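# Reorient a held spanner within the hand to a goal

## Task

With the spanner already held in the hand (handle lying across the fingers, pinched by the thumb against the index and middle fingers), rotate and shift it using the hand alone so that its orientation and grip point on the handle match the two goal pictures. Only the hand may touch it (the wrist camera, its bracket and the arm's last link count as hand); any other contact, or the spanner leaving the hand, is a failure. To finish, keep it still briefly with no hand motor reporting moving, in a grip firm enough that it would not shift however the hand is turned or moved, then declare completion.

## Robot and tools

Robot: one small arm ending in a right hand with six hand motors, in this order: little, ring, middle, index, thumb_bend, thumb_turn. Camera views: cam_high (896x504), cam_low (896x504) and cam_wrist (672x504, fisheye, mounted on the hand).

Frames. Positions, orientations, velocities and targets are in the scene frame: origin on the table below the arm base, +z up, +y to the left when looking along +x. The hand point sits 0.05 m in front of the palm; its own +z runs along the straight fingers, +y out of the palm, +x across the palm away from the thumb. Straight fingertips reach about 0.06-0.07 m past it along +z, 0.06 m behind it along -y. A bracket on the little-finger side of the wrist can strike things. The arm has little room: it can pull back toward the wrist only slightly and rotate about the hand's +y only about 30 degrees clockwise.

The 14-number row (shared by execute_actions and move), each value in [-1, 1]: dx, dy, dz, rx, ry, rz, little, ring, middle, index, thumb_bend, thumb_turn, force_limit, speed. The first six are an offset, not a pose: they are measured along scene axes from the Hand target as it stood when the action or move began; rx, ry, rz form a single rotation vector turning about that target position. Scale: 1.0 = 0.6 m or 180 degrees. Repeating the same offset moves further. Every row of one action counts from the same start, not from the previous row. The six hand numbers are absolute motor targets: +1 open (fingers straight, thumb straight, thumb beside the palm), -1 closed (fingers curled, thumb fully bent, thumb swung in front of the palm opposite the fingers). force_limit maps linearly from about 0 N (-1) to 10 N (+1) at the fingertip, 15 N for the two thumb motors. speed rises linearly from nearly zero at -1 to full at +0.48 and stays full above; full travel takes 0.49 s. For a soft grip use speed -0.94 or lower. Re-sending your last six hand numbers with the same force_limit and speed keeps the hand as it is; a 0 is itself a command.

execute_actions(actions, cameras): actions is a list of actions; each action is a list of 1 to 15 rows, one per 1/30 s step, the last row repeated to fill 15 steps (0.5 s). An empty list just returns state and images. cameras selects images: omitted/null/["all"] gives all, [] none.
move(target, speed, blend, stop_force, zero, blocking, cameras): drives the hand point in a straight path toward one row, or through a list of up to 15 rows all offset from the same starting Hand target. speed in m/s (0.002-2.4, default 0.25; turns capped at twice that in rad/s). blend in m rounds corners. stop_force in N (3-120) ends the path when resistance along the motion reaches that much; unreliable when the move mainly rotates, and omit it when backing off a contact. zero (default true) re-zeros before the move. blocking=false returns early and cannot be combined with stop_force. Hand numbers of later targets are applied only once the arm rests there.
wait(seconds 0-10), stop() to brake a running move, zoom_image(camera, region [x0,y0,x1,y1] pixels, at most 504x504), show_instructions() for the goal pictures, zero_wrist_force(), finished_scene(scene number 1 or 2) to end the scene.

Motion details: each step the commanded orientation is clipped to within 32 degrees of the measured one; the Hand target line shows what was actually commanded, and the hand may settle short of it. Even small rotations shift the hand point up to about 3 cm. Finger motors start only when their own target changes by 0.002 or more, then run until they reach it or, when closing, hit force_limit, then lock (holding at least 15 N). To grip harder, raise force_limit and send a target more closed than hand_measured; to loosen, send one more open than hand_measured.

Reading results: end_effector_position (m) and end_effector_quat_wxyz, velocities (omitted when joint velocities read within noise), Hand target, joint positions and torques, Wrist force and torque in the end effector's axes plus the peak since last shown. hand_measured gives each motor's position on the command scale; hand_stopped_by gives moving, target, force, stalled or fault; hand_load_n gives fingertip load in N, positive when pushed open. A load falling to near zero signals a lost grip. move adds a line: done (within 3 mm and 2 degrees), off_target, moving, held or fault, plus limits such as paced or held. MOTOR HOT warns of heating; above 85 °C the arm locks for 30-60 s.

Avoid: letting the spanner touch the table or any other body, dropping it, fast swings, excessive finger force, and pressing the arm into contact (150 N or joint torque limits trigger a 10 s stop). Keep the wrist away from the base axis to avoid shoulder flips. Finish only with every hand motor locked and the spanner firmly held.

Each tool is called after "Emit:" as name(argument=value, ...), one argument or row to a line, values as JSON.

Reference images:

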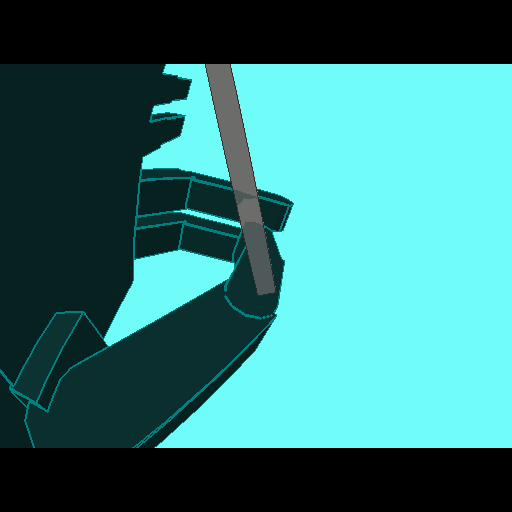

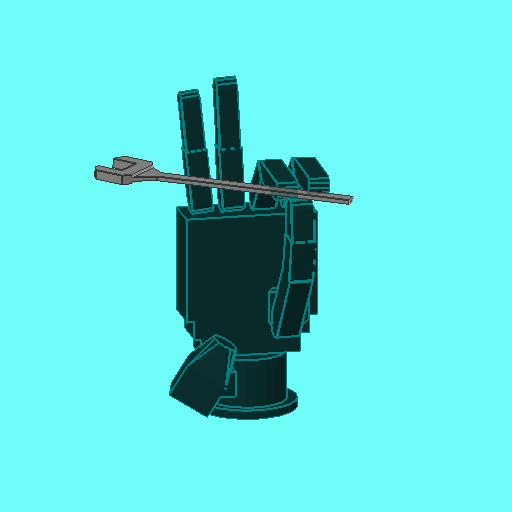

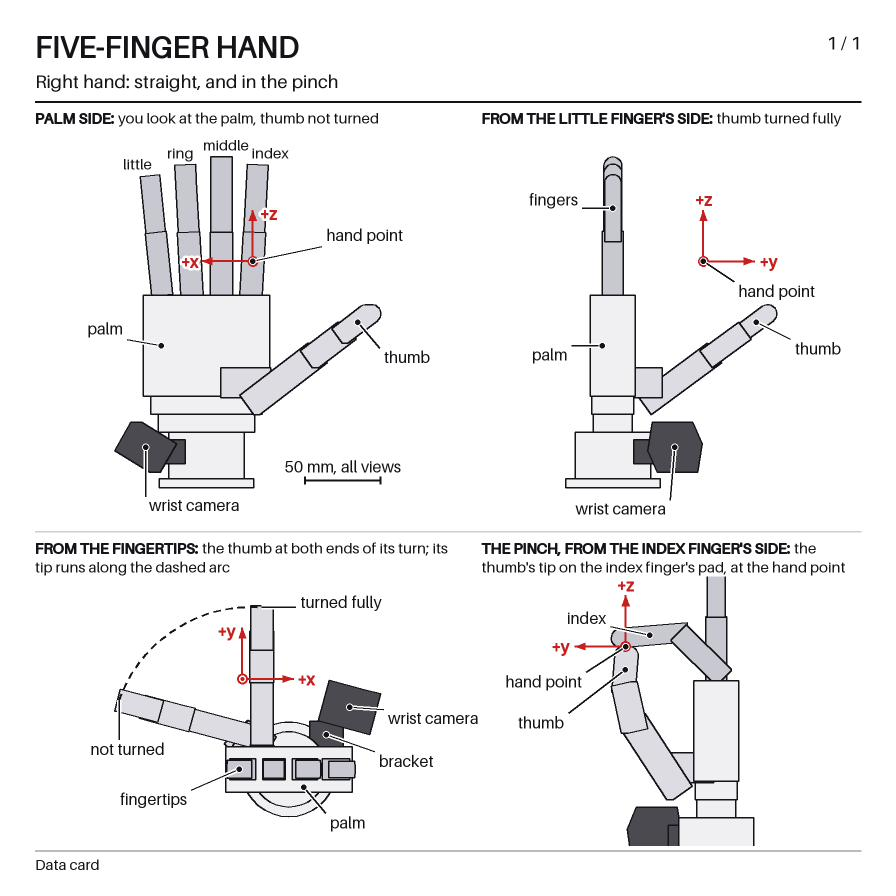

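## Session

Scene 1 done. Now scene 2.

Emit:
execute_actions(
  actions=[],
)

Emit:
show_instructions(
)

Emit:
zoom_image(
  camera="cam_wrist",
  region=[230, 0, 400, 128],
)

Emit:
zoom_image(
  camera="cam_wrist",
  region=[260, 110, 400, 250],
)

Emit:
zoom_image(
  camera="cam_low",
  region=[540, 0, 720, 120],
)

Scene clock: 0.00 s.
end_effector_position=(+0.4575, +0.0211, +0.2927) hand_measured=(+1.000, +1.000, -0.192, -0.194, +0.026, -0.900) hand_load_n=(+0.0, +0.0, +11.5, +12.0, +2.0, -0.5) hand_stopped_by=(target, target, target, target, target, target) hand_force_limit=0.00 hand_speed=-0.80 end_effector_quat_wxyz=(+0.447, -0.444, +0.527, -0.570)
Joint positions: [-0.477 -1.451 2.253 -3.991 -1.335 -0.03]
Joint velocities: within noise
Joint torques (N m): no reading
Motor temperatures (°C): [32 24 30 31 35 38]
Wrist force (N): no reading
Wrist torque (N m): no reading
Wrist force, peak (N): no reading
Hand target: +0.4575, +0.0211, +0.2927; +0.447, -0.444, +0.527, -0.570
camera_calibration:
cam_wrist: T_world_to_cam=[[-0.0439615, -0.305533, -0.951166, 0.303393], [-0.311817, 0.90872, -0.277487, 0.209998], [0.949125, 0.284391, -0.135219, -0.287285], [0, 0, 0, 1]] pos_world=[0.351488, -0.0164318, 0.308002]

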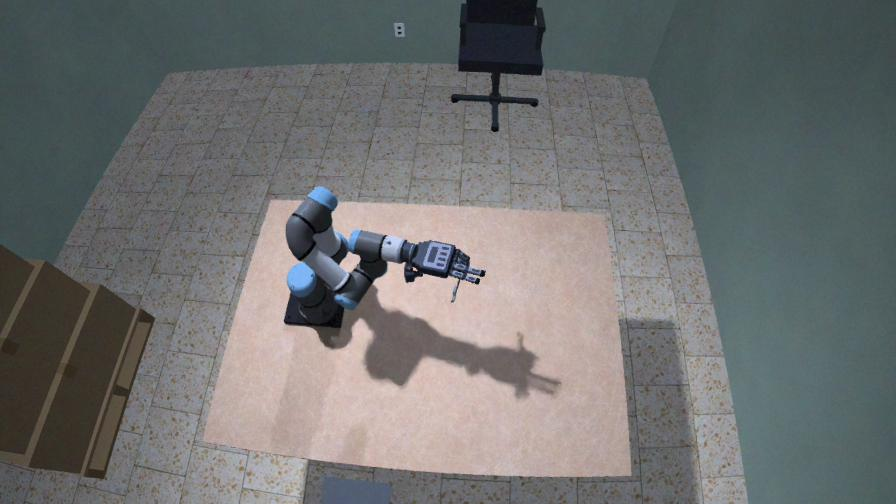

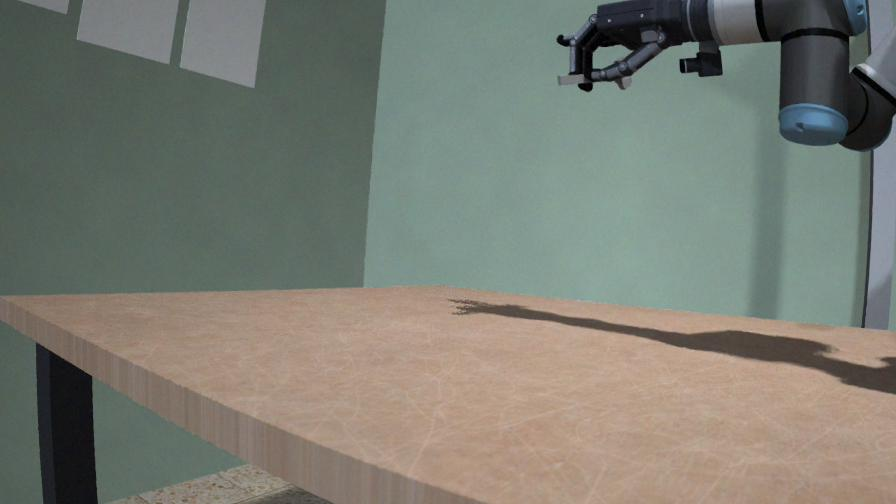

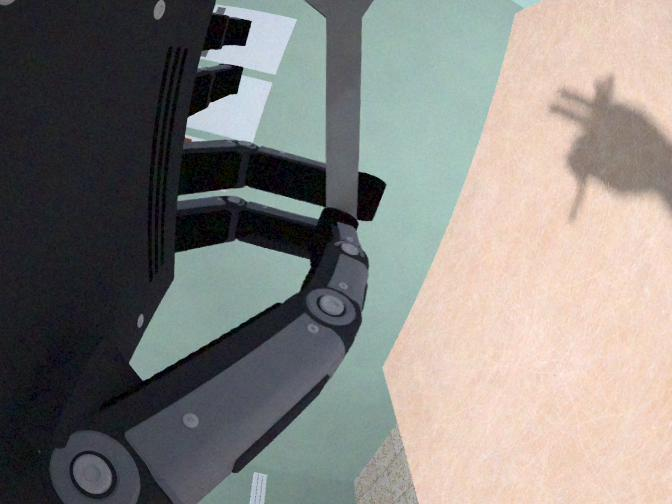

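Reference images for this scene: goal picture from the wrist camera place, goal picture looking into the palm, FIVE-FINGER HAND page 1.

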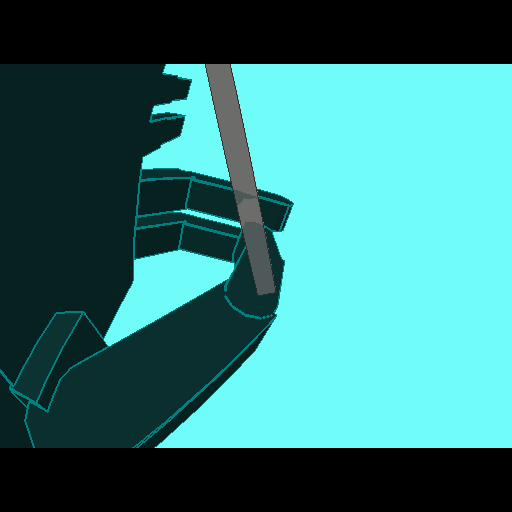

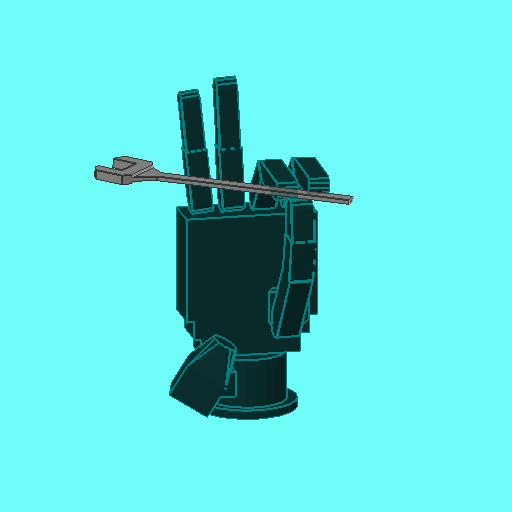

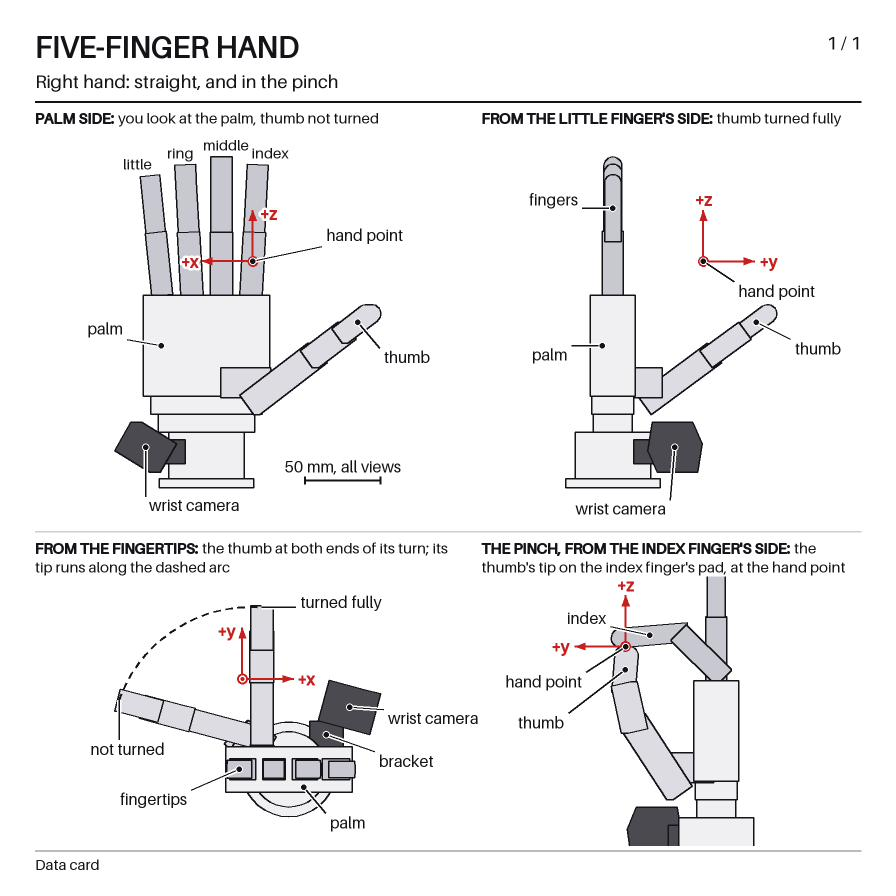

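Scaled by 2.965 from the camera's 672x504 image, which has a finer 960x720 frame.

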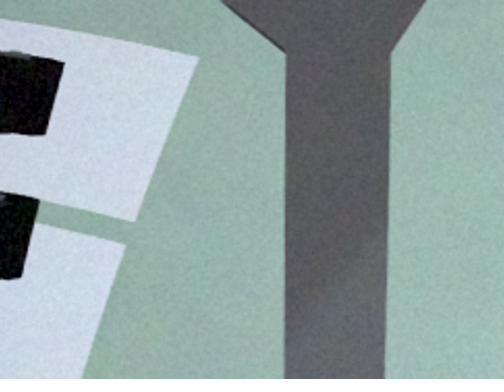

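Scaled by 3.600 from the camera's 672x504 image, which has a finer 960x720 frame.

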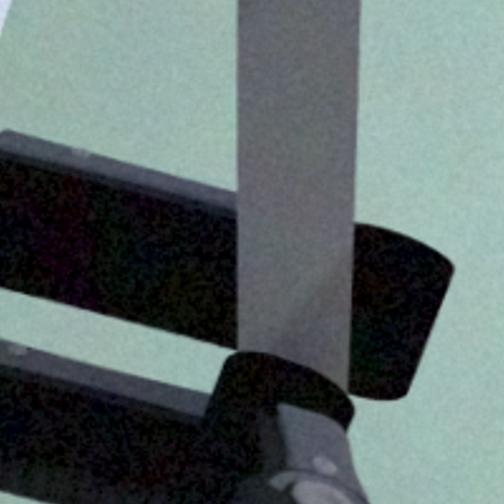

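Scaled by 2.800 from the camera's 896x504 image, which has a finer 1280x720 frame.

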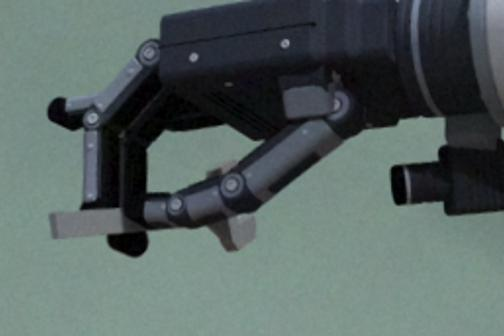

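Emit:
move(
  target=[0, 0, 0, 0.4344, -0.0906, 0.0224, 1, 1, -0.194, -0.196, 0.026, -0.9, 0, -0.8],
  speed=0.3,
  cameras=[],
)

Emit:
move(
  target=[0, 0, 0, 0.4344, -0.0906, 0.0224, 1, 1, -0.194, -0.196, 0.026, -0.9, 0, -0.8],
  speed=0.3,
)

Scene clock: 13.10 s.
end_effector_position=(+0.4575, +0.0211, +0.2927) hand_measured=(+1.000, +1.000, -0.192, -0.194, +0.026, -0.900) hand_load_n=(+0.0, +0.0, +11.5, +12.0, +2.0, -0.5) hand_stopped_by=(target, target, target, force, target, target) hand_force_limit=0.00 hand_speed=-0.80 end_effector_quat_wxyz=(+0.709, -0.002, +0.689, -0.149)
Joint positions: [-0.679 -1.088 2.402 -4.508 -1.133 1.377]
Joint velocities: within noise
Joint torques (N m): [-1.73 -11.07 -1.98 -0.7 0.87 0.63]
Motor temperatures (°C): [32 24 30 31 35 38]
Wrist force (N): [-0.8 -1.1 -0.4]
Wrist torque (N m): [-0.18 0.08 -0.23]
Wrist force, peak (N): [-1.0 -1.1 -0.4]
Hand target: +0.4575, +0.0211, +0.2927; +0.709, -0.002, +0.689, -0.149
Off the commanded pose: 0.000 m, 0 deg.
move: done
No camera images: "cameras" was empty.

Scene clock: 15.93 s.
end_effector_position=(+0.4575, +0.0211, +0.2927) hand_measured=(+1.000, +1.000, -0.192, -0.194, +0.026, -0.900) hand_load_n=(+0.0, +0.0, +11.5, +12.0, +2.0, -0.5) hand_stopped_by=(target, target, target, force, target, target) hand_force_limit=0.00 hand_speed=-0.80 end_effector_quat_wxyz=(+0.640, +0.441, +0.528, +0.341)
Joint positions: [-0.29 -0.775 2.208 -4.623 -1.523 2.753]
Joint velocities: within noise
Joint torques (N m): [-0.9 -14.27 -1.2 -2.12 0.91 0.53]
Motor temperatures (°C): [32 24 30 31 35 38]
Wrist force (N): [-1.3 -0.2 -1.2]
Wrist torque (N m): [-0.07 0.20 -0.28]
Wrist force, peak (N): [-1.5 -0.5 -1.3]
Hand target: +0.4575, +0.0211, +0.2927; +0.640, +0.441, +0.528, +0.341
Off the commanded pose: 0.000 m, 0 deg.
move: done
camera_calibration:
cam_wrist: T_world_to_cam=[[0.0589007, 0.616589, 0.785079, -0.271428], [-0.659299, -0.566493, 0.494379, 0.174146], [0.74957, -0.546721, 0.37315, -0.327279], [0, 0, 0, 1]] pos_world=[0.37612, 0.0870815, 0.249122]

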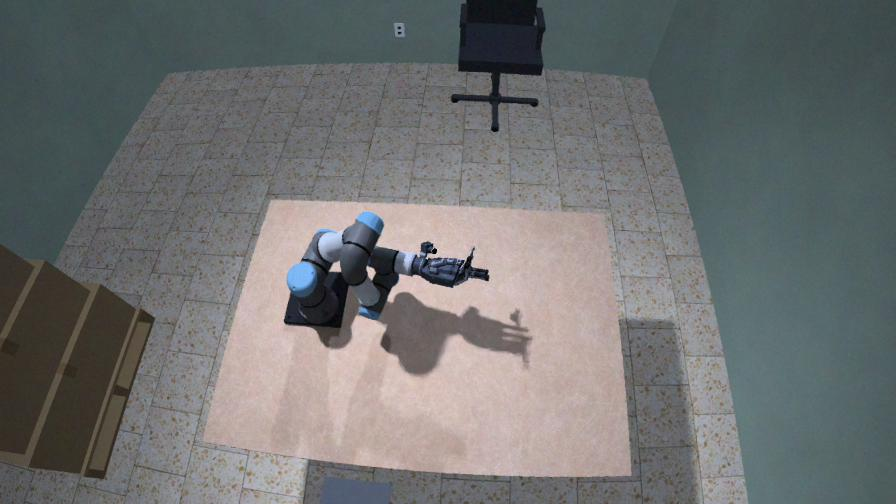

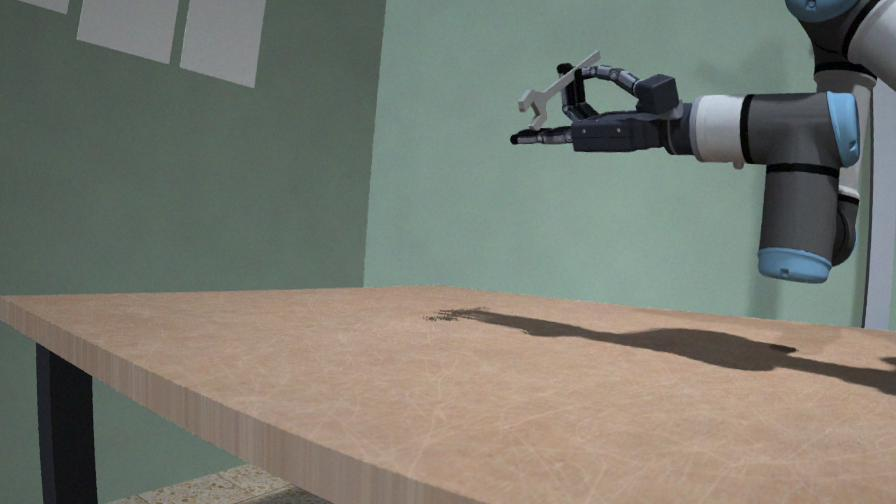

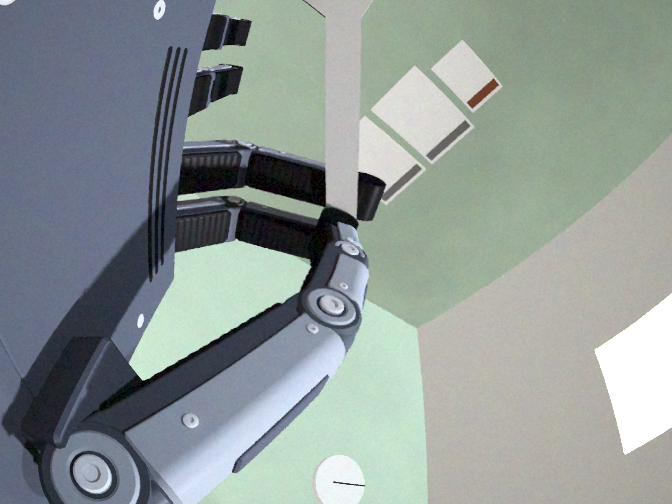

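Emit:
execute_actions(
  actions=[
    [[0,0,0,0,0,0,1,1,-0.180,-0.182,0.026,-0.9,0,-0.94]],
  ],
  cameras=["cam_low", "cam_wrist"],
)

Emit:
zoom_image(
  camera="cam_wrist",
  region=[260, 0, 420, 128],
)

Emit:
zoom_image(
  camera="cam_low",
  region=[500, 35, 620, 155],
)

Scene clock: 20.13 s.
end_effector_position=(+0.4574, +0.0211, +0.2927) hand_measured=(+1.000, +1.000, -0.180, -0.182, +0.026, -0.900) hand_load_n=(+0.0, +0.0, +4.5, +6.0, +1.0, +0.0) hand_stopped_by=(target, target, target, force, target, target) hand_force_limit=0.00 hand_speed=-0.94 end_effector_quat_wxyz=(+0.640, +0.441, +0.528, +0.341)
Joint positions: [-0.29 -0.775 2.208 -4.623 -1.523 2.753]
Joint velocities: within noise
Joint torques (N m): [-1.91 -14.05 -1.48 -2.07 0.44 0.93]
Motor temperatures (°C): [32 24 30 31 35 38]
Wrist force (N): [-1.3 -0.2 -1.2]
Wrist torque (N m): [-0.09 0.20 -0.28]
Wrist force, peak (N): [-1.4 -0.3 -1.4]
Hand target: +0.4575, +0.0211, +0.2927; +0.640, +0.441, +0.528, +0.341
Off the commanded pose: 0.000 m, 0 deg.
Step readings (end_effector_position):
0: (+0.4575, +0.0211, +0.2927)
1: (+0.4575, +0.0211, +0.2927)
2: (+0.4575, +0.0211, +0.2927)
4: (+0.4575, +0.0211, +0.2927)
8: (+0.4575, +0.0211, +0.2927)
15: (+0.4574, +0.0211, +0.2927)
camera_calibration:
cam_wrist: T_world_to_cam=[[0.0588044, 0.616342, 0.78528, -0.27136], [-0.659321, -0.566677, 0.494139, 0.174173], [0.749559, -0.546809, 0.373044, -0.327296], [0, 0, 0, 1]] pos_world=[0.376121, 0.0869823, 0.249123]
Images, in order (width x height): cam_low 896x504, cam_wrist 672x504.

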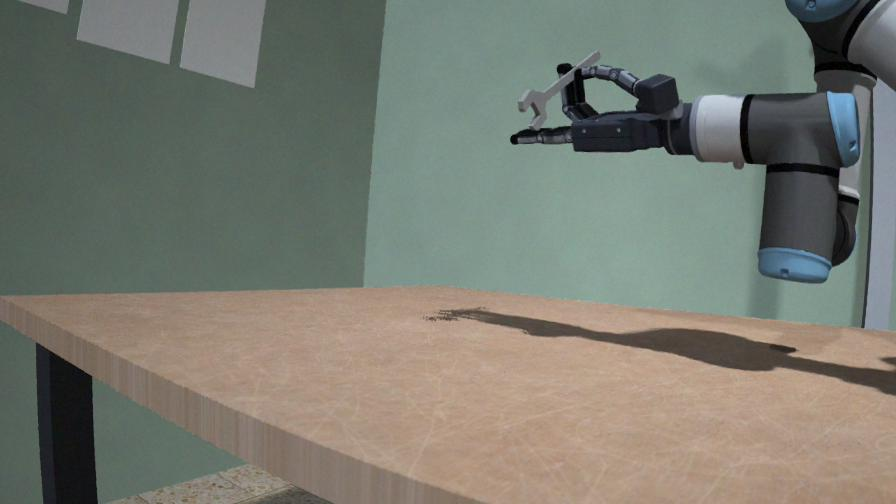

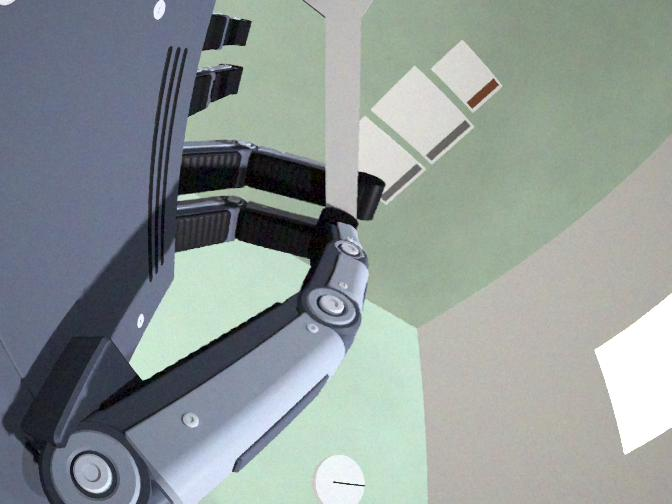

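Scaled by 3.150 from the camera's 672x504 image, which has a finer 960x720 frame.

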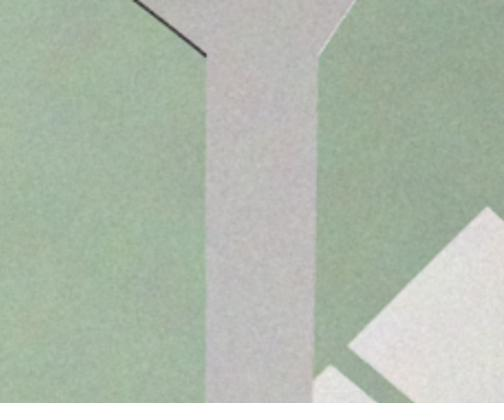

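Scaled by 4.200 from the camera's 896x504 image, which has a finer 1280x720 frame.

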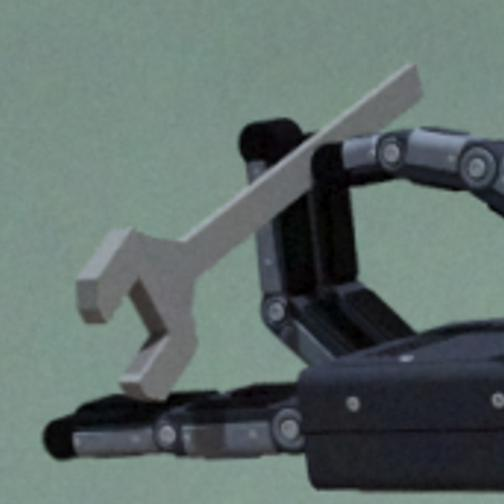

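Emit:
move(
  target=[0, 0, 0, -0.2496, 0.0522, -0.0136, 1, 1, -0.180, -0.182, 0.026, -0.9, 0, -0.94],
  speed=0.25,
)

Emit:
zoom_image(
  camera="cam_low",
  region=[540, 20, 680, 160],
)

Emit:
zoom_image(
  camera="cam_low",
  region=[550, 20, 630, 100],
)

Scene clock: 25.03 s.
end_effector_position=(+0.4574, +0.0211, +0.2927) hand_measured=(+1.000, +1.000, -0.180, -0.182, +0.026, -0.900) hand_load_n=(+0.0, +0.0, +4.5, +6.0, +1.5, -0.5) hand_stopped_by=(target, target, target, force, target, target) hand_force_limit=0.00 hand_speed=-0.94 end_effector_quat_wxyz=(+0.723, +0.201, +0.659, +0.064)
Joint positions: [-0.556 -0.88 2.349 -4.662 -1.258 1.965]
Joint velocities: within noise
Joint torques (N m): [1.78 -7.72 -3.51 -2 -1.05 -0.15]
Motor temperatures (°C): [32 24 30 31 35 38]
Wrist force (N): [-1.1 -0.9 -0.7]
Wrist torque (N m): [-0.17 0.11 -0.27]
Wrist force, peak (N): [-1.5 -1.1 -1.0]
Hand target: +0.4575, +0.0211, +0.2927; +0.723, +0.200, +0.659, +0.064
Off the commanded pose: 0.000 m, 0 deg.
move: done
camera_calibration:
cam_wrist: T_world_to_cam=[[0.17188, 0.979617, 0.103956, -0.131329], [-0.557102, 0.00962704, 0.830388, 0.0167901], [0.812462, -0.200641, 0.547402, -0.414404], [0, 0, 0, 1]] pos_world=[0.368614, 0.0453438, 0.226556]

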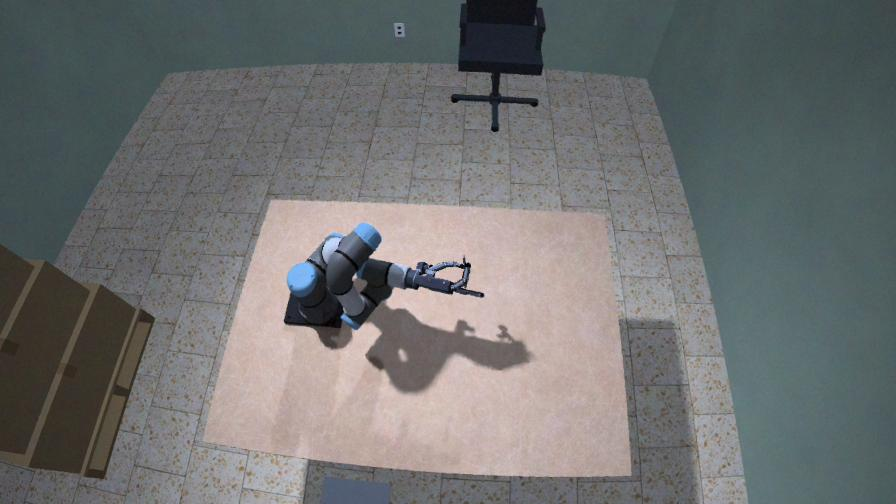

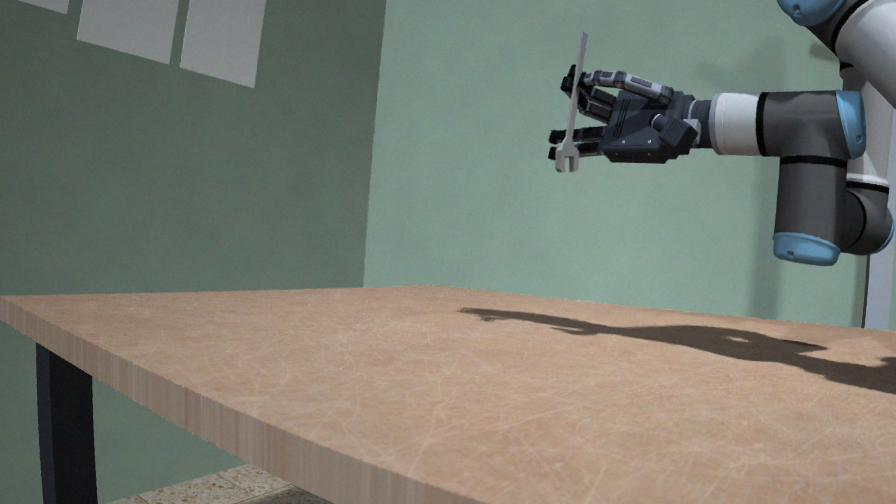

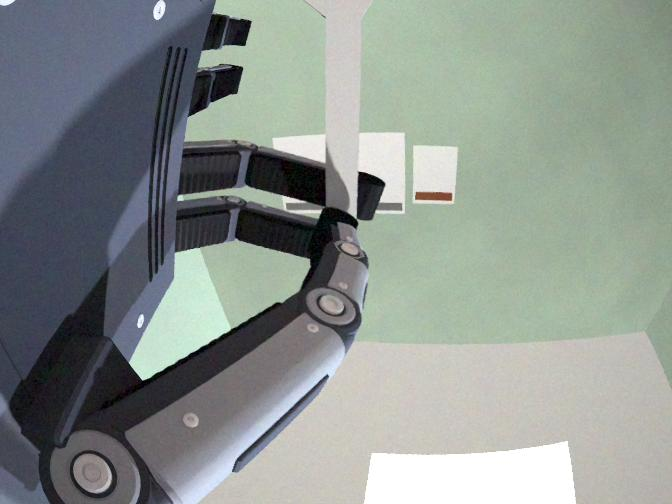

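Scaled by 3.600 from the camera's 896x504 image, which has a finer 1280x720 frame.

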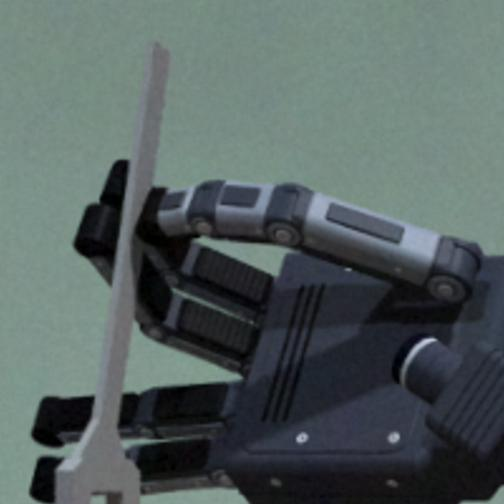

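Scaled by 6.300 from the camera's 896x504 image, which has a finer 1280x720 frame.

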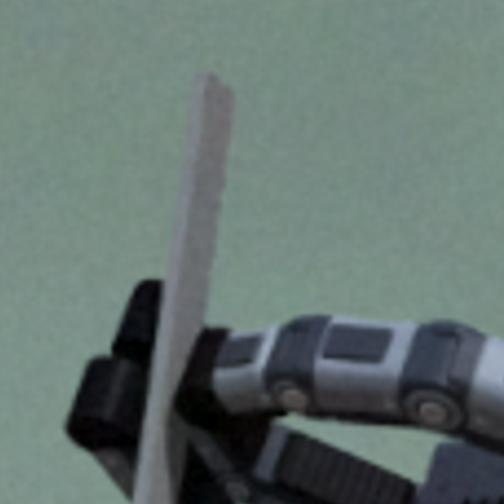

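Emit:
execute_actions(
  actions=[
    [[0,0,0,0,0,0,1,1,-0.180,-0.178,0.026,-0.9,-0.2,-0.95]],
  ],
  cameras=[],
)

Scene clock: 27.37 s.
end_effector_position=(+0.4575, +0.0211, +0.2927) hand_measured=(+1.000, +1.000, -0.180, -0.178, +0.026, -0.900) hand_load_n=(+0.0, +0.0, +4.5, +4.5, +1.0, +0.0) hand_stopped_by=(target, target, target, force, target, target) hand_force_limit=-0.20 hand_speed=-0.95 end_effector_quat_wxyz=(+0.723, +0.200, +0.659, +0.064)
Joint positions: [-0.556 -0.88 2.349 -4.662 -1.258 1.965]
Joint velocities: within noise
Joint torques (N m): [2.2 -7.93 -2.97 -1.99 -0.98 -0.75]
Motor temperatures (°C): [32 24 30 31 35 38]
Wrist force (N): [-1.1 -1.1 -1.2]
Wrist torque (N m): [-0.17 0.14 -0.28]
Wrist force, peak (N): [-1.4 -1.0 -1.1]
Hand target: +0.4575, +0.0211, +0.2927; +0.723, +0.200, +0.659, +0.064
Off the commanded pose: 0.000 m, 0 deg.
Step readings (end_effector_position):
0: (+0.4575, +0.0211, +0.2927)
1: (+0.4575, +0.0211, +0.2927)
2: (+0.4575, +0.0211, +0.2927)
4: (+0.4575, +0.0211, +0.2927)
8: (+0.4575, +0.0211, +0.2927)
15: (+0.4575, +0.0211, +0.2927)
No camera images: "cameras" was empty.

Emit:
execute_actions(
  actions=[
    [[0,0,0,0,0,0,1,1,-0.164,-0.162,0.026,-0.9,-0.2,-0.937],[0,0,0,0,0,0,1,1,-0.164,-0.162,0.026,-0.9,-0.2,-0.937],[0,0,0,0,0,0,1,1,-0.164,-0.162,0.026,-0.9,-0.2,-0.937],[0,0,0,0,0,0,1,1,-0.164,-0.162,0.026,-0.9,-0.2,-0.937],[0,0,0,0,0,0,1,1,-0.164,-0.162,0.026,-0.9,-0.2,-0.937],[0,0,0,0,0,0,1,1,-0.188,-0.186,0.026,-0.9,-0.2,-0.93]],
  ],
  cameras=["cam_low", "cam_wrist"],
)

Emit:
zoom_image(
  camera="cam_low",
  region=[540, 20, 680, 160],
)

Emit:
zoom_image(
  camera="cam_wrist",
  region=[260, 0, 420, 128],
)

Scene clock: 29.53 s.
end_effector_position=(+0.4575, +0.0211, +0.2927) hand_measured=(+1.000, +1.000, -0.182, -0.180, +0.026, -0.900) hand_load_n=(+0.0, +0.0, +5.5, +6.5, +1.0, -1.5) hand_stopped_by=(target, target, force, force, target, target) hand_force_limit=-0.20 hand_speed=-0.93 end_effector_quat_wxyz=(+0.723, +0.200, +0.659, +0.064)
Joint positions: [-0.556 -0.88 2.349 -4.662 -1.258 1.965]
Joint velocities: within noise
Joint torques (N m): [2.13 -10.39 -3.16 -1.37 -0.77 -0.45]
Motor temperatures (°C): [32 24 30 31 35 38]
Wrist force (N): [-1.2 -0.9 -1.0]
Wrist torque (N m): [-0.15 0.16 -0.28]
Wrist force, peak (N): [-2.0 -0.8 -0.9]
Hand target: +0.4575, +0.0211, +0.2927; +0.723, +0.200, +0.659, +0.064
Off the commanded pose: 0.000 m, 0 deg.
Step readings (end_effector_position):
0: (+0.4575, +0.0211, +0.2927)
1: (+0.4575, +0.0211, +0.2927)
2: (+0.4575, +0.0211, +0.2927)
4: (+0.4575, +0.0211, +0.2927)
8: (+0.4575, +0.0211, +0.2927)
15: (+0.4575, +0.0211, +0.2927)
camera_calibration:
cam_wrist: T_world_to_cam=[[0.171955, 0.979639, 0.10363, -0.131272], [-0.557073, 0.00993891, 0.830404, 0.0168444], [0.812466, -0.200521, 0.547439, -0.414365], [0, 0, 0, 1]] pos_world=[0.368614, 0.0453428, 0.226456]
Images, in order (width x height): cam_low 896x504, cam_wrist 672x504.

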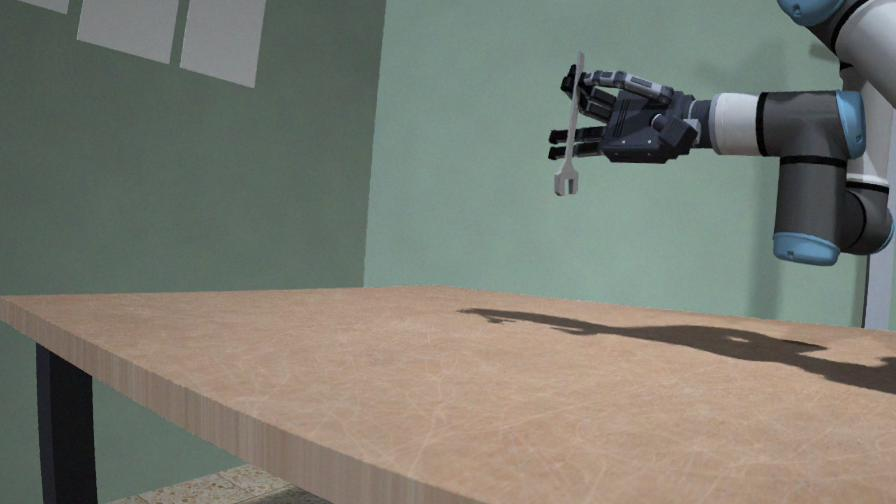

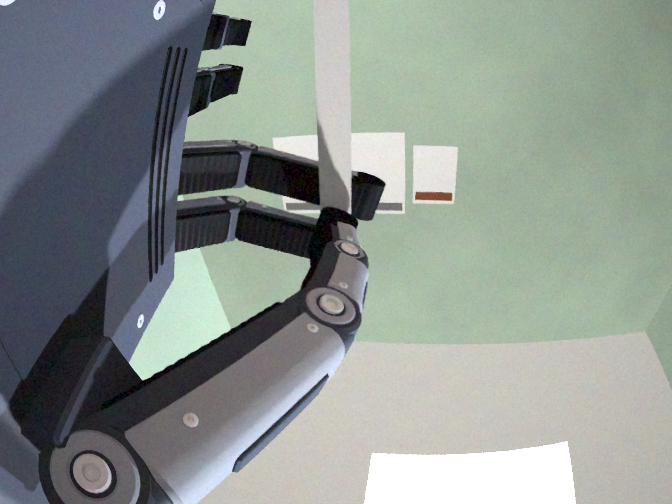

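Scaled by 3.600 from the camera's 896x504 image, which has a finer 1280x720 frame.

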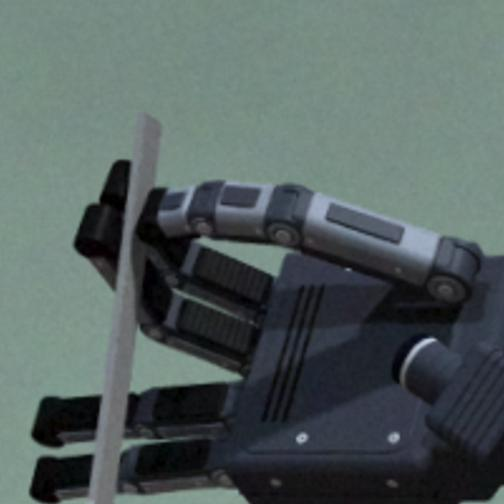

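Scaled by 3.150 from the camera's 672x504 image, which has a finer 960x720 frame.

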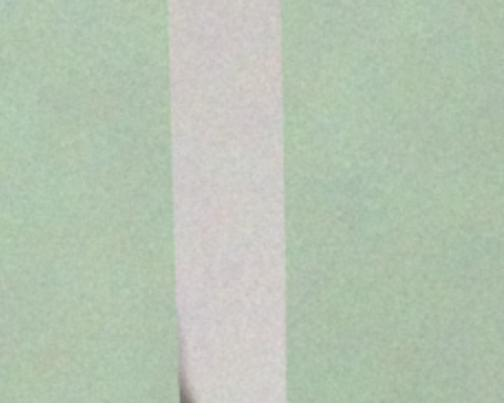

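Emit:
zoom_image(
  camera="cam_wrist",
  region=[260, 110, 400, 250],
)

Emit:
zoom_image(
  camera="cam_low",
  region=[530, 130, 630, 230],
)

Scaled by 3.600 from the camera's 672x504 image, which has a finer 960x720 frame.

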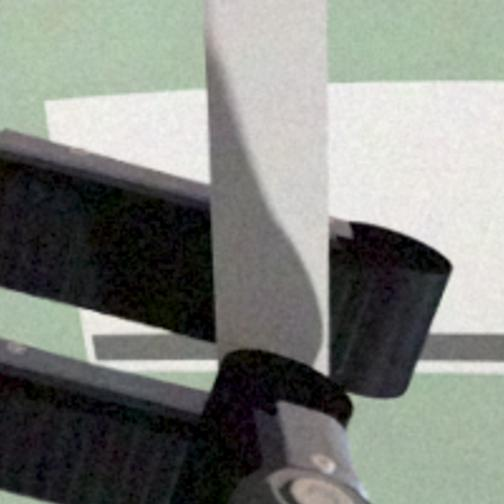

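Scaled by 5.040 from the camera's 896x504 image, which has a finer 1280x720 frame.

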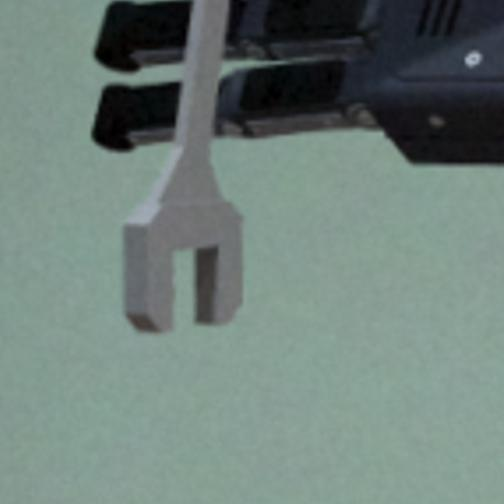

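Emit:
move(
  target=[0, 0, 0, 0.2496, -0.0522, 0.0136, 1, 1, -0.188, -0.186, 0.026, -0.9, -0.2, -0.93],
  speed=0.25,
  cameras=[],
)

Emit:
execute_actions(
  actions=[
    [[0,0,0,0,0,0,1,1,-0.179,-0.175,0.026,-0.9,-0.2,-0.95]],
  ],
  cameras=["cam_low", "cam_wrist"],
)

Emit:
zoom_image(
  camera="cam_low",
  region=[490, 35, 630, 175],
)

Emit:
zoom_image(
  camera="cam_wrist",
  region=[260, 0, 420, 128],
)

Scene clock: 45.87 s.
end_effector_position=(+0.4575, +0.0211, +0.2927) hand_measured=(+1.000, +1.000, -0.182, -0.180, +0.026, -0.900) hand_load_n=(+0.0, +0.0, +6.0, +6.0, +0.5, -1.5) hand_stopped_by=(target, target, force, force, target, target) hand_force_limit=-0.20 hand_speed=-0.93 end_effector_quat_wxyz=(+0.640, +0.441, +0.528, +0.341)
Joint positions: [-0.29 -0.775 2.208 -4.623 -1.523 2.753]
Joint velocities: within noise
Joint torques (N m): [-1.24 -13.65 -1.21 -2.08 0.91 0.42]
Motor temperatures (°C): [32 24 30 31 35 38]
Wrist force (N): [-1.4 -0.2 -1.2]
Wrist torque (N m): [-0.08 0.22 -0.29]
Wrist force, peak (N): [-1.5 -1.1 -1.1]
Hand target: +0.4575, +0.0211, +0.2927; +0.640, +0.441, +0.528, +0.341
Off the commanded pose: 0.000 m, 0 deg.
move: done
No camera images: "cameras" was empty.

Scene clock: 46.57 s.
end_effector_position=(+0.4575, +0.0211, +0.2927) hand_measured=(+1.000, +1.000, -0.178, -0.174, +0.026, -0.900) hand_load_n=(+0.0, +0.0, +4.0, +3.0, +0.5, -1.0) hand_stopped_by=(target, target, force, target, target, target) hand_force_limit=-0.20 hand_speed=-0.95 end_effector_quat_wxyz=(+0.640, +0.441, +0.528, +0.341)
Joint positions: [-0.29 -0.775 2.208 -4.623 -1.523 2.753]
Joint velocities: within noise
Joint torques (N m): [-2.27 -14.38 -1.38 -1.99 1.02 1.03]
Motor temperatures (°C): [32 24 30 31 35 38]
Wrist force (N): [-1.4 -0.2 -1.2]
Wrist torque (N m): [-0.10 0.22 -0.29]
Wrist force, peak (N): [-1.5 -0.4 -1.2]
Hand target: +0.4575, +0.0211, +0.2927; +0.640, +0.441, +0.528, +0.341
Off the commanded pose: 0.000 m, 0 deg.
Step readings (end_effector_position):
0: (+0.4575, +0.0211, +0.2927)
1: (+0.4575, +0.0211, +0.2927)
2: (+0.4575, +0.0211, +0.2927)
4: (+0.4575, +0.0211, +0.2927)
8: (+0.4575, +0.0211, +0.2927)
15: (+0.4575, +0.0211, +0.2927)
camera_calibration:
cam_wrist: T_world_to_cam=[[0.0588044, 0.616342, 0.78528, -0.27136], [-0.659321, -0.566677, 0.494139, 0.174173], [0.749559, -0.546809, 0.373044, -0.327296], [0, 0, 0, 1]] pos_world=[0.376121, 0.0869823, 0.249123]
Images, in order (width x height): cam_low 896x504, cam_wrist 672x504.

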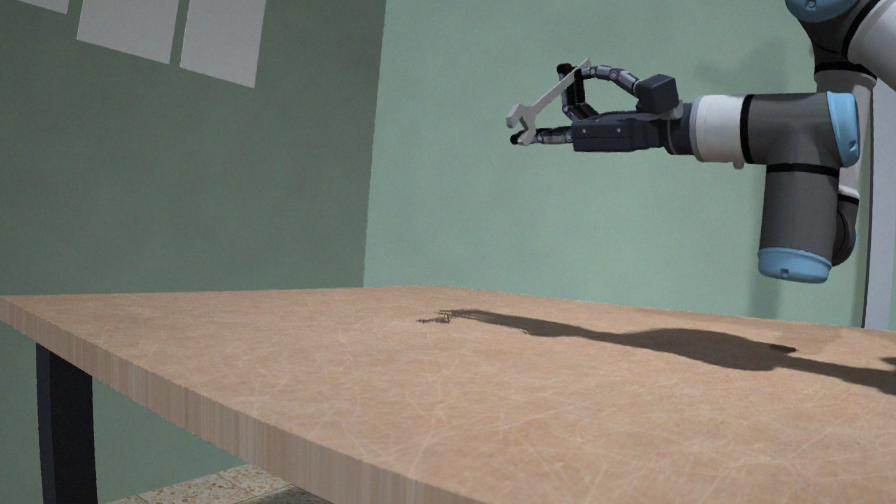

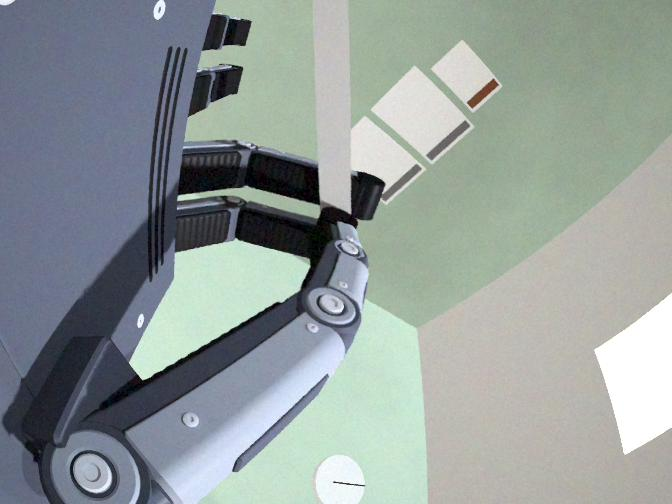

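Scaled by 3.600 from the camera's 896x504 image, which has a finer 1280x720 frame.

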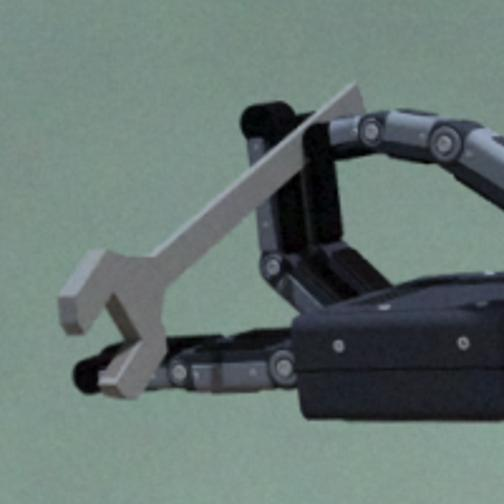

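Scaled by 3.150 from the camera's 672x504 image, which has a finer 960x720 frame.

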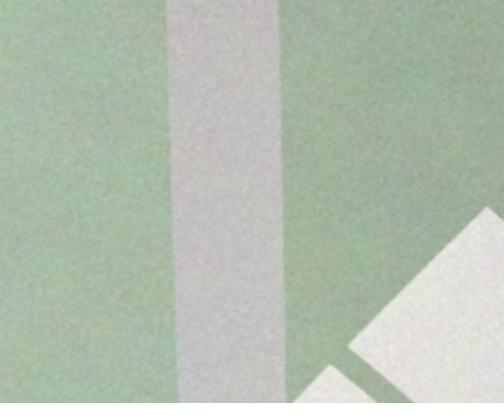

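Emit:
execute_actions(
  actions=[
    [[0,0,0,0,0,0,1,1,-0.175,-0.172,0.026,-0.9,-0.2,-0.95],[0,0,0,0,0,0,1,1,-0.175,-0.172,0.026,-0.9,-0.2,-0.95],[0,0,0,0,0,0,1,1,-0.175,-0.172,0.026,-0.9,-0.2,-0.95],[0,0,0,0,0,0,1,1,-0.175,-0.172,0.026,-0.9,-0.2,-0.95],[0,0,0,0,0,0,1,1,-0.175,-0.172,0.026,-0.9,-0.2,-0.95],[0,0,0,0,0,0,1,1,-0.175,-0.172,0.026,-0.9,-0.2,-0.95],[0,0,0,0,0,0,1,1,-0.175,-0.172,0.026,-0.9,-0.2,-0.95],[0,0,0,0,0,0,1,1,-0.175,-0.172,0.026,-0.9,-0.2,-0.95],[0,0,0,0,0,0,1,1,-0.186,-0.184,0.026,-0.9,-0.2,-0.93]],
  ],
  cameras=["cam_wrist"],
)

Emit:
zoom_image(
  camera="cam_wrist",
  region=[260, 0, 420, 128],
)

Scene clock: 50.10 s.
end_effector_position=(+0.4575, +0.0211, +0.2927) hand_measured=(+1.000, +1.000, -0.178, -0.176, +0.026, -0.900) hand_load_n=(+0.0, +0.0, +4.5, +4.5, +0.5, -1.5) hand_stopped_by=(target, target, force, force, target, target) hand_force_limit=-0.20 hand_speed=-0.93 end_effector_quat_wxyz=(+0.640, +0.441, +0.528, +0.341)
Joint positions: [-0.29 -0.775 2.208 -4.623 -1.523 2.753]
Joint velocities: within noise
Joint torques (N m): [-1.82 -14.45 -2.27 -1.86 0.89 0.97]
Motor temperatures (°C): [32 24 30 31 35 38]
Wrist force (N): [-1.3 -0.4 -1.2]
Wrist torque (N m): [-0.10 0.20 -0.29]
Wrist force, peak (N): [-1.4 -0.2 -1.4]
Hand target: +0.4575, +0.0211, +0.2927; +0.640, +0.441, +0.528, +0.341
Off the commanded pose: 0.000 m, 0 deg.
Step readings (end_effector_position):
0: (+0.4575, +0.0211, +0.2927)
1: (+0.4575, +0.0211, +0.2927)
2: (+0.4575, +0.0211, +0.2927)
4: (+0.4575, +0.0211, +0.2927)
8: (+0.4575, +0.0211, +0.2927)
15: (+0.4575, +0.0211, +0.2927)
camera_calibration:
cam_wrist: T_world_to_cam=[[0.0588044, 0.616342, 0.78528, -0.27136], [-0.659321, -0.566677, 0.494139, 0.174173], [0.749559, -0.546809, 0.373044, -0.327296], [0, 0, 0, 1]] pos_world=[0.376121, 0.0869823, 0.249123]
Images, in order (width x height): cam_wrist 672x504.

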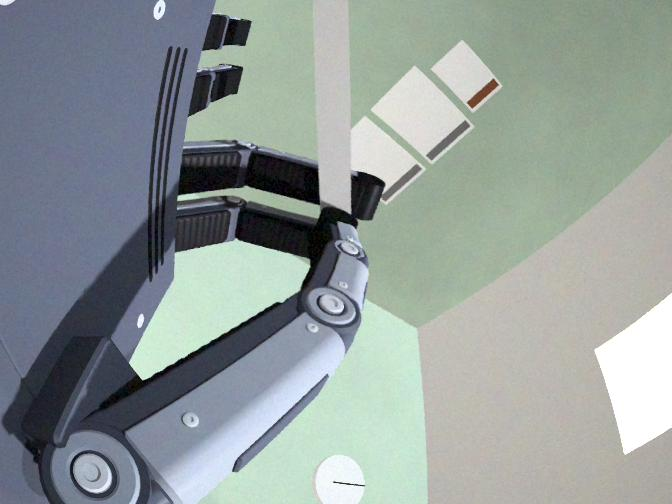

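Scaled by 3.150 from the camera's 672x504 image, which has a finer 960x720 frame.

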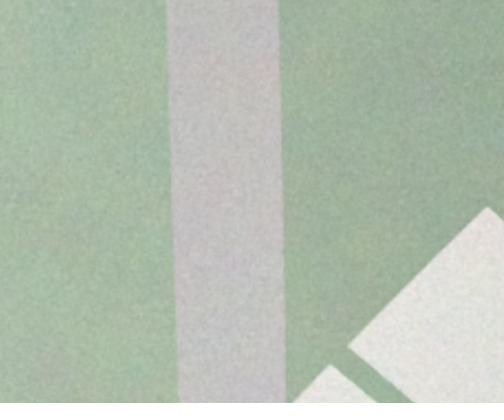

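Emit:
execute_actions(
  actions=[
    [[0,0,0,0,0,0,1,1,-0.173,-0.170,0.026,-0.9,-0.2,-0.95],[0,0,0,0,0,0,1,1,-0.173,-0.170,0.026,-0.9,-0.2,-0.95],[0,0,0,0,0,0,1,1,-0.173,-0.170,0.026,-0.9,-0.2,-0.95],[0,0,0,0,0,0,1,1,-0.173,-0.170,0.026,-0.9,-0.2,-0.95],[0,0,0,0,0,0,1,1,-0.173,-0.170,0.026,-0.9,-0.2,-0.95],[0,0,0,0,0,0,1,1,-0.173,-0.170,0.026,-0.9,-0.2,-0.95],[0,0,0,0,0,0,1,1,-0.173,-0.170,0.026,-0.9,-0.2,-0.95],[0,0,0,0,0,0,1,1,-0.186,-0.184,0.026,-0.9,-0.2,-0.93]],
  ],
  cameras=["cam_wrist"],
)

Emit:
zoom_image(
  camera="cam_wrist",
  region=[260, 0, 420, 128],
)

Scene clock: 52.30 s.
end_effector_position=(+0.4575, +0.0211, +0.2927) hand_measured=(+1.000, +1.000, -0.182, -0.182, +0.026, -0.900) hand_load_n=(+0.0, +0.0, +6.0, +5.0, +2.5, -1.0) hand_stopped_by=(target, target, force, force, target, target) hand_force_limit=-0.20 hand_speed=-0.93 end_effector_quat_wxyz=(+0.640, +0.441, +0.528, +0.341)
Joint positions: [-0.29 -0.775 2.208 -4.623 -1.523 2.753]
Joint velocities: within noise
Joint torques (N m): [-2.03 -14.55 -2.93 -1.68 0.79 1.05]
Motor temperatures (°C): [32 24 30 31 35 38]
Wrist force (N): [-1.4 -0.4 -1.3]
Wrist torque (N m): [-0.08 0.22 -0.29]
Wrist force, peak (N): [-1.4 -0.3 -1.4]
Hand target: +0.4575, +0.0211, +0.2927; +0.640, +0.441, +0.528, +0.341
Off the commanded pose: 0.000 m, 0 deg.
Step readings (end_effector_position):
0: (+0.4575, +0.0211, +0.2927)
1: (+0.4575, +0.0211, +0.2927)
2: (+0.4575, +0.0211, +0.2927)
4: (+0.4575, +0.0211, +0.2927)
8: (+0.4575, +0.0211, +0.2927)
15: (+0.4575, +0.0211, +0.2927)
camera_calibration:
cam_wrist: T_world_to_cam=[[0.0588044, 0.616342, 0.78528, -0.27136], [-0.659321, -0.566677, 0.494139, 0.174173], [0.749559, -0.546809, 0.373044, -0.327296], [0, 0, 0, 1]] pos_world=[0.376121, 0.0869823, 0.249123]
Images, in order (width x height): cam_wrist 672x504.

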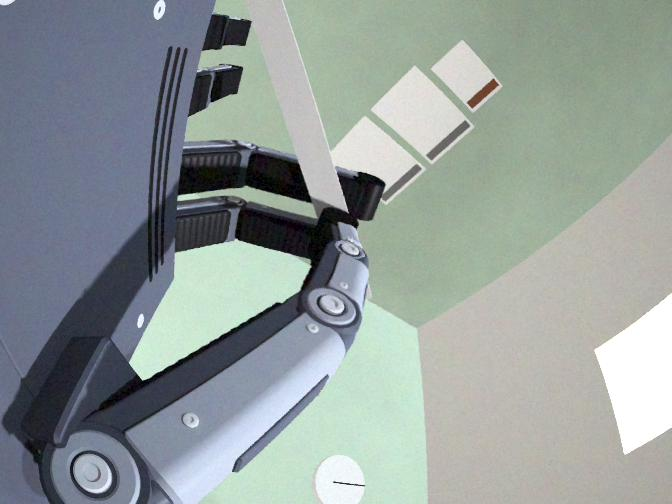

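Scaled by 3.150 from the camera's 672x504 image, which has a finer 960x720 frame.

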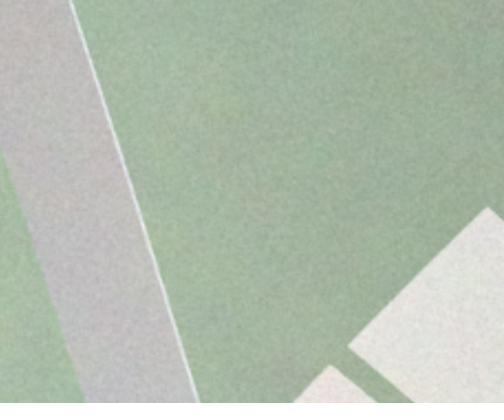

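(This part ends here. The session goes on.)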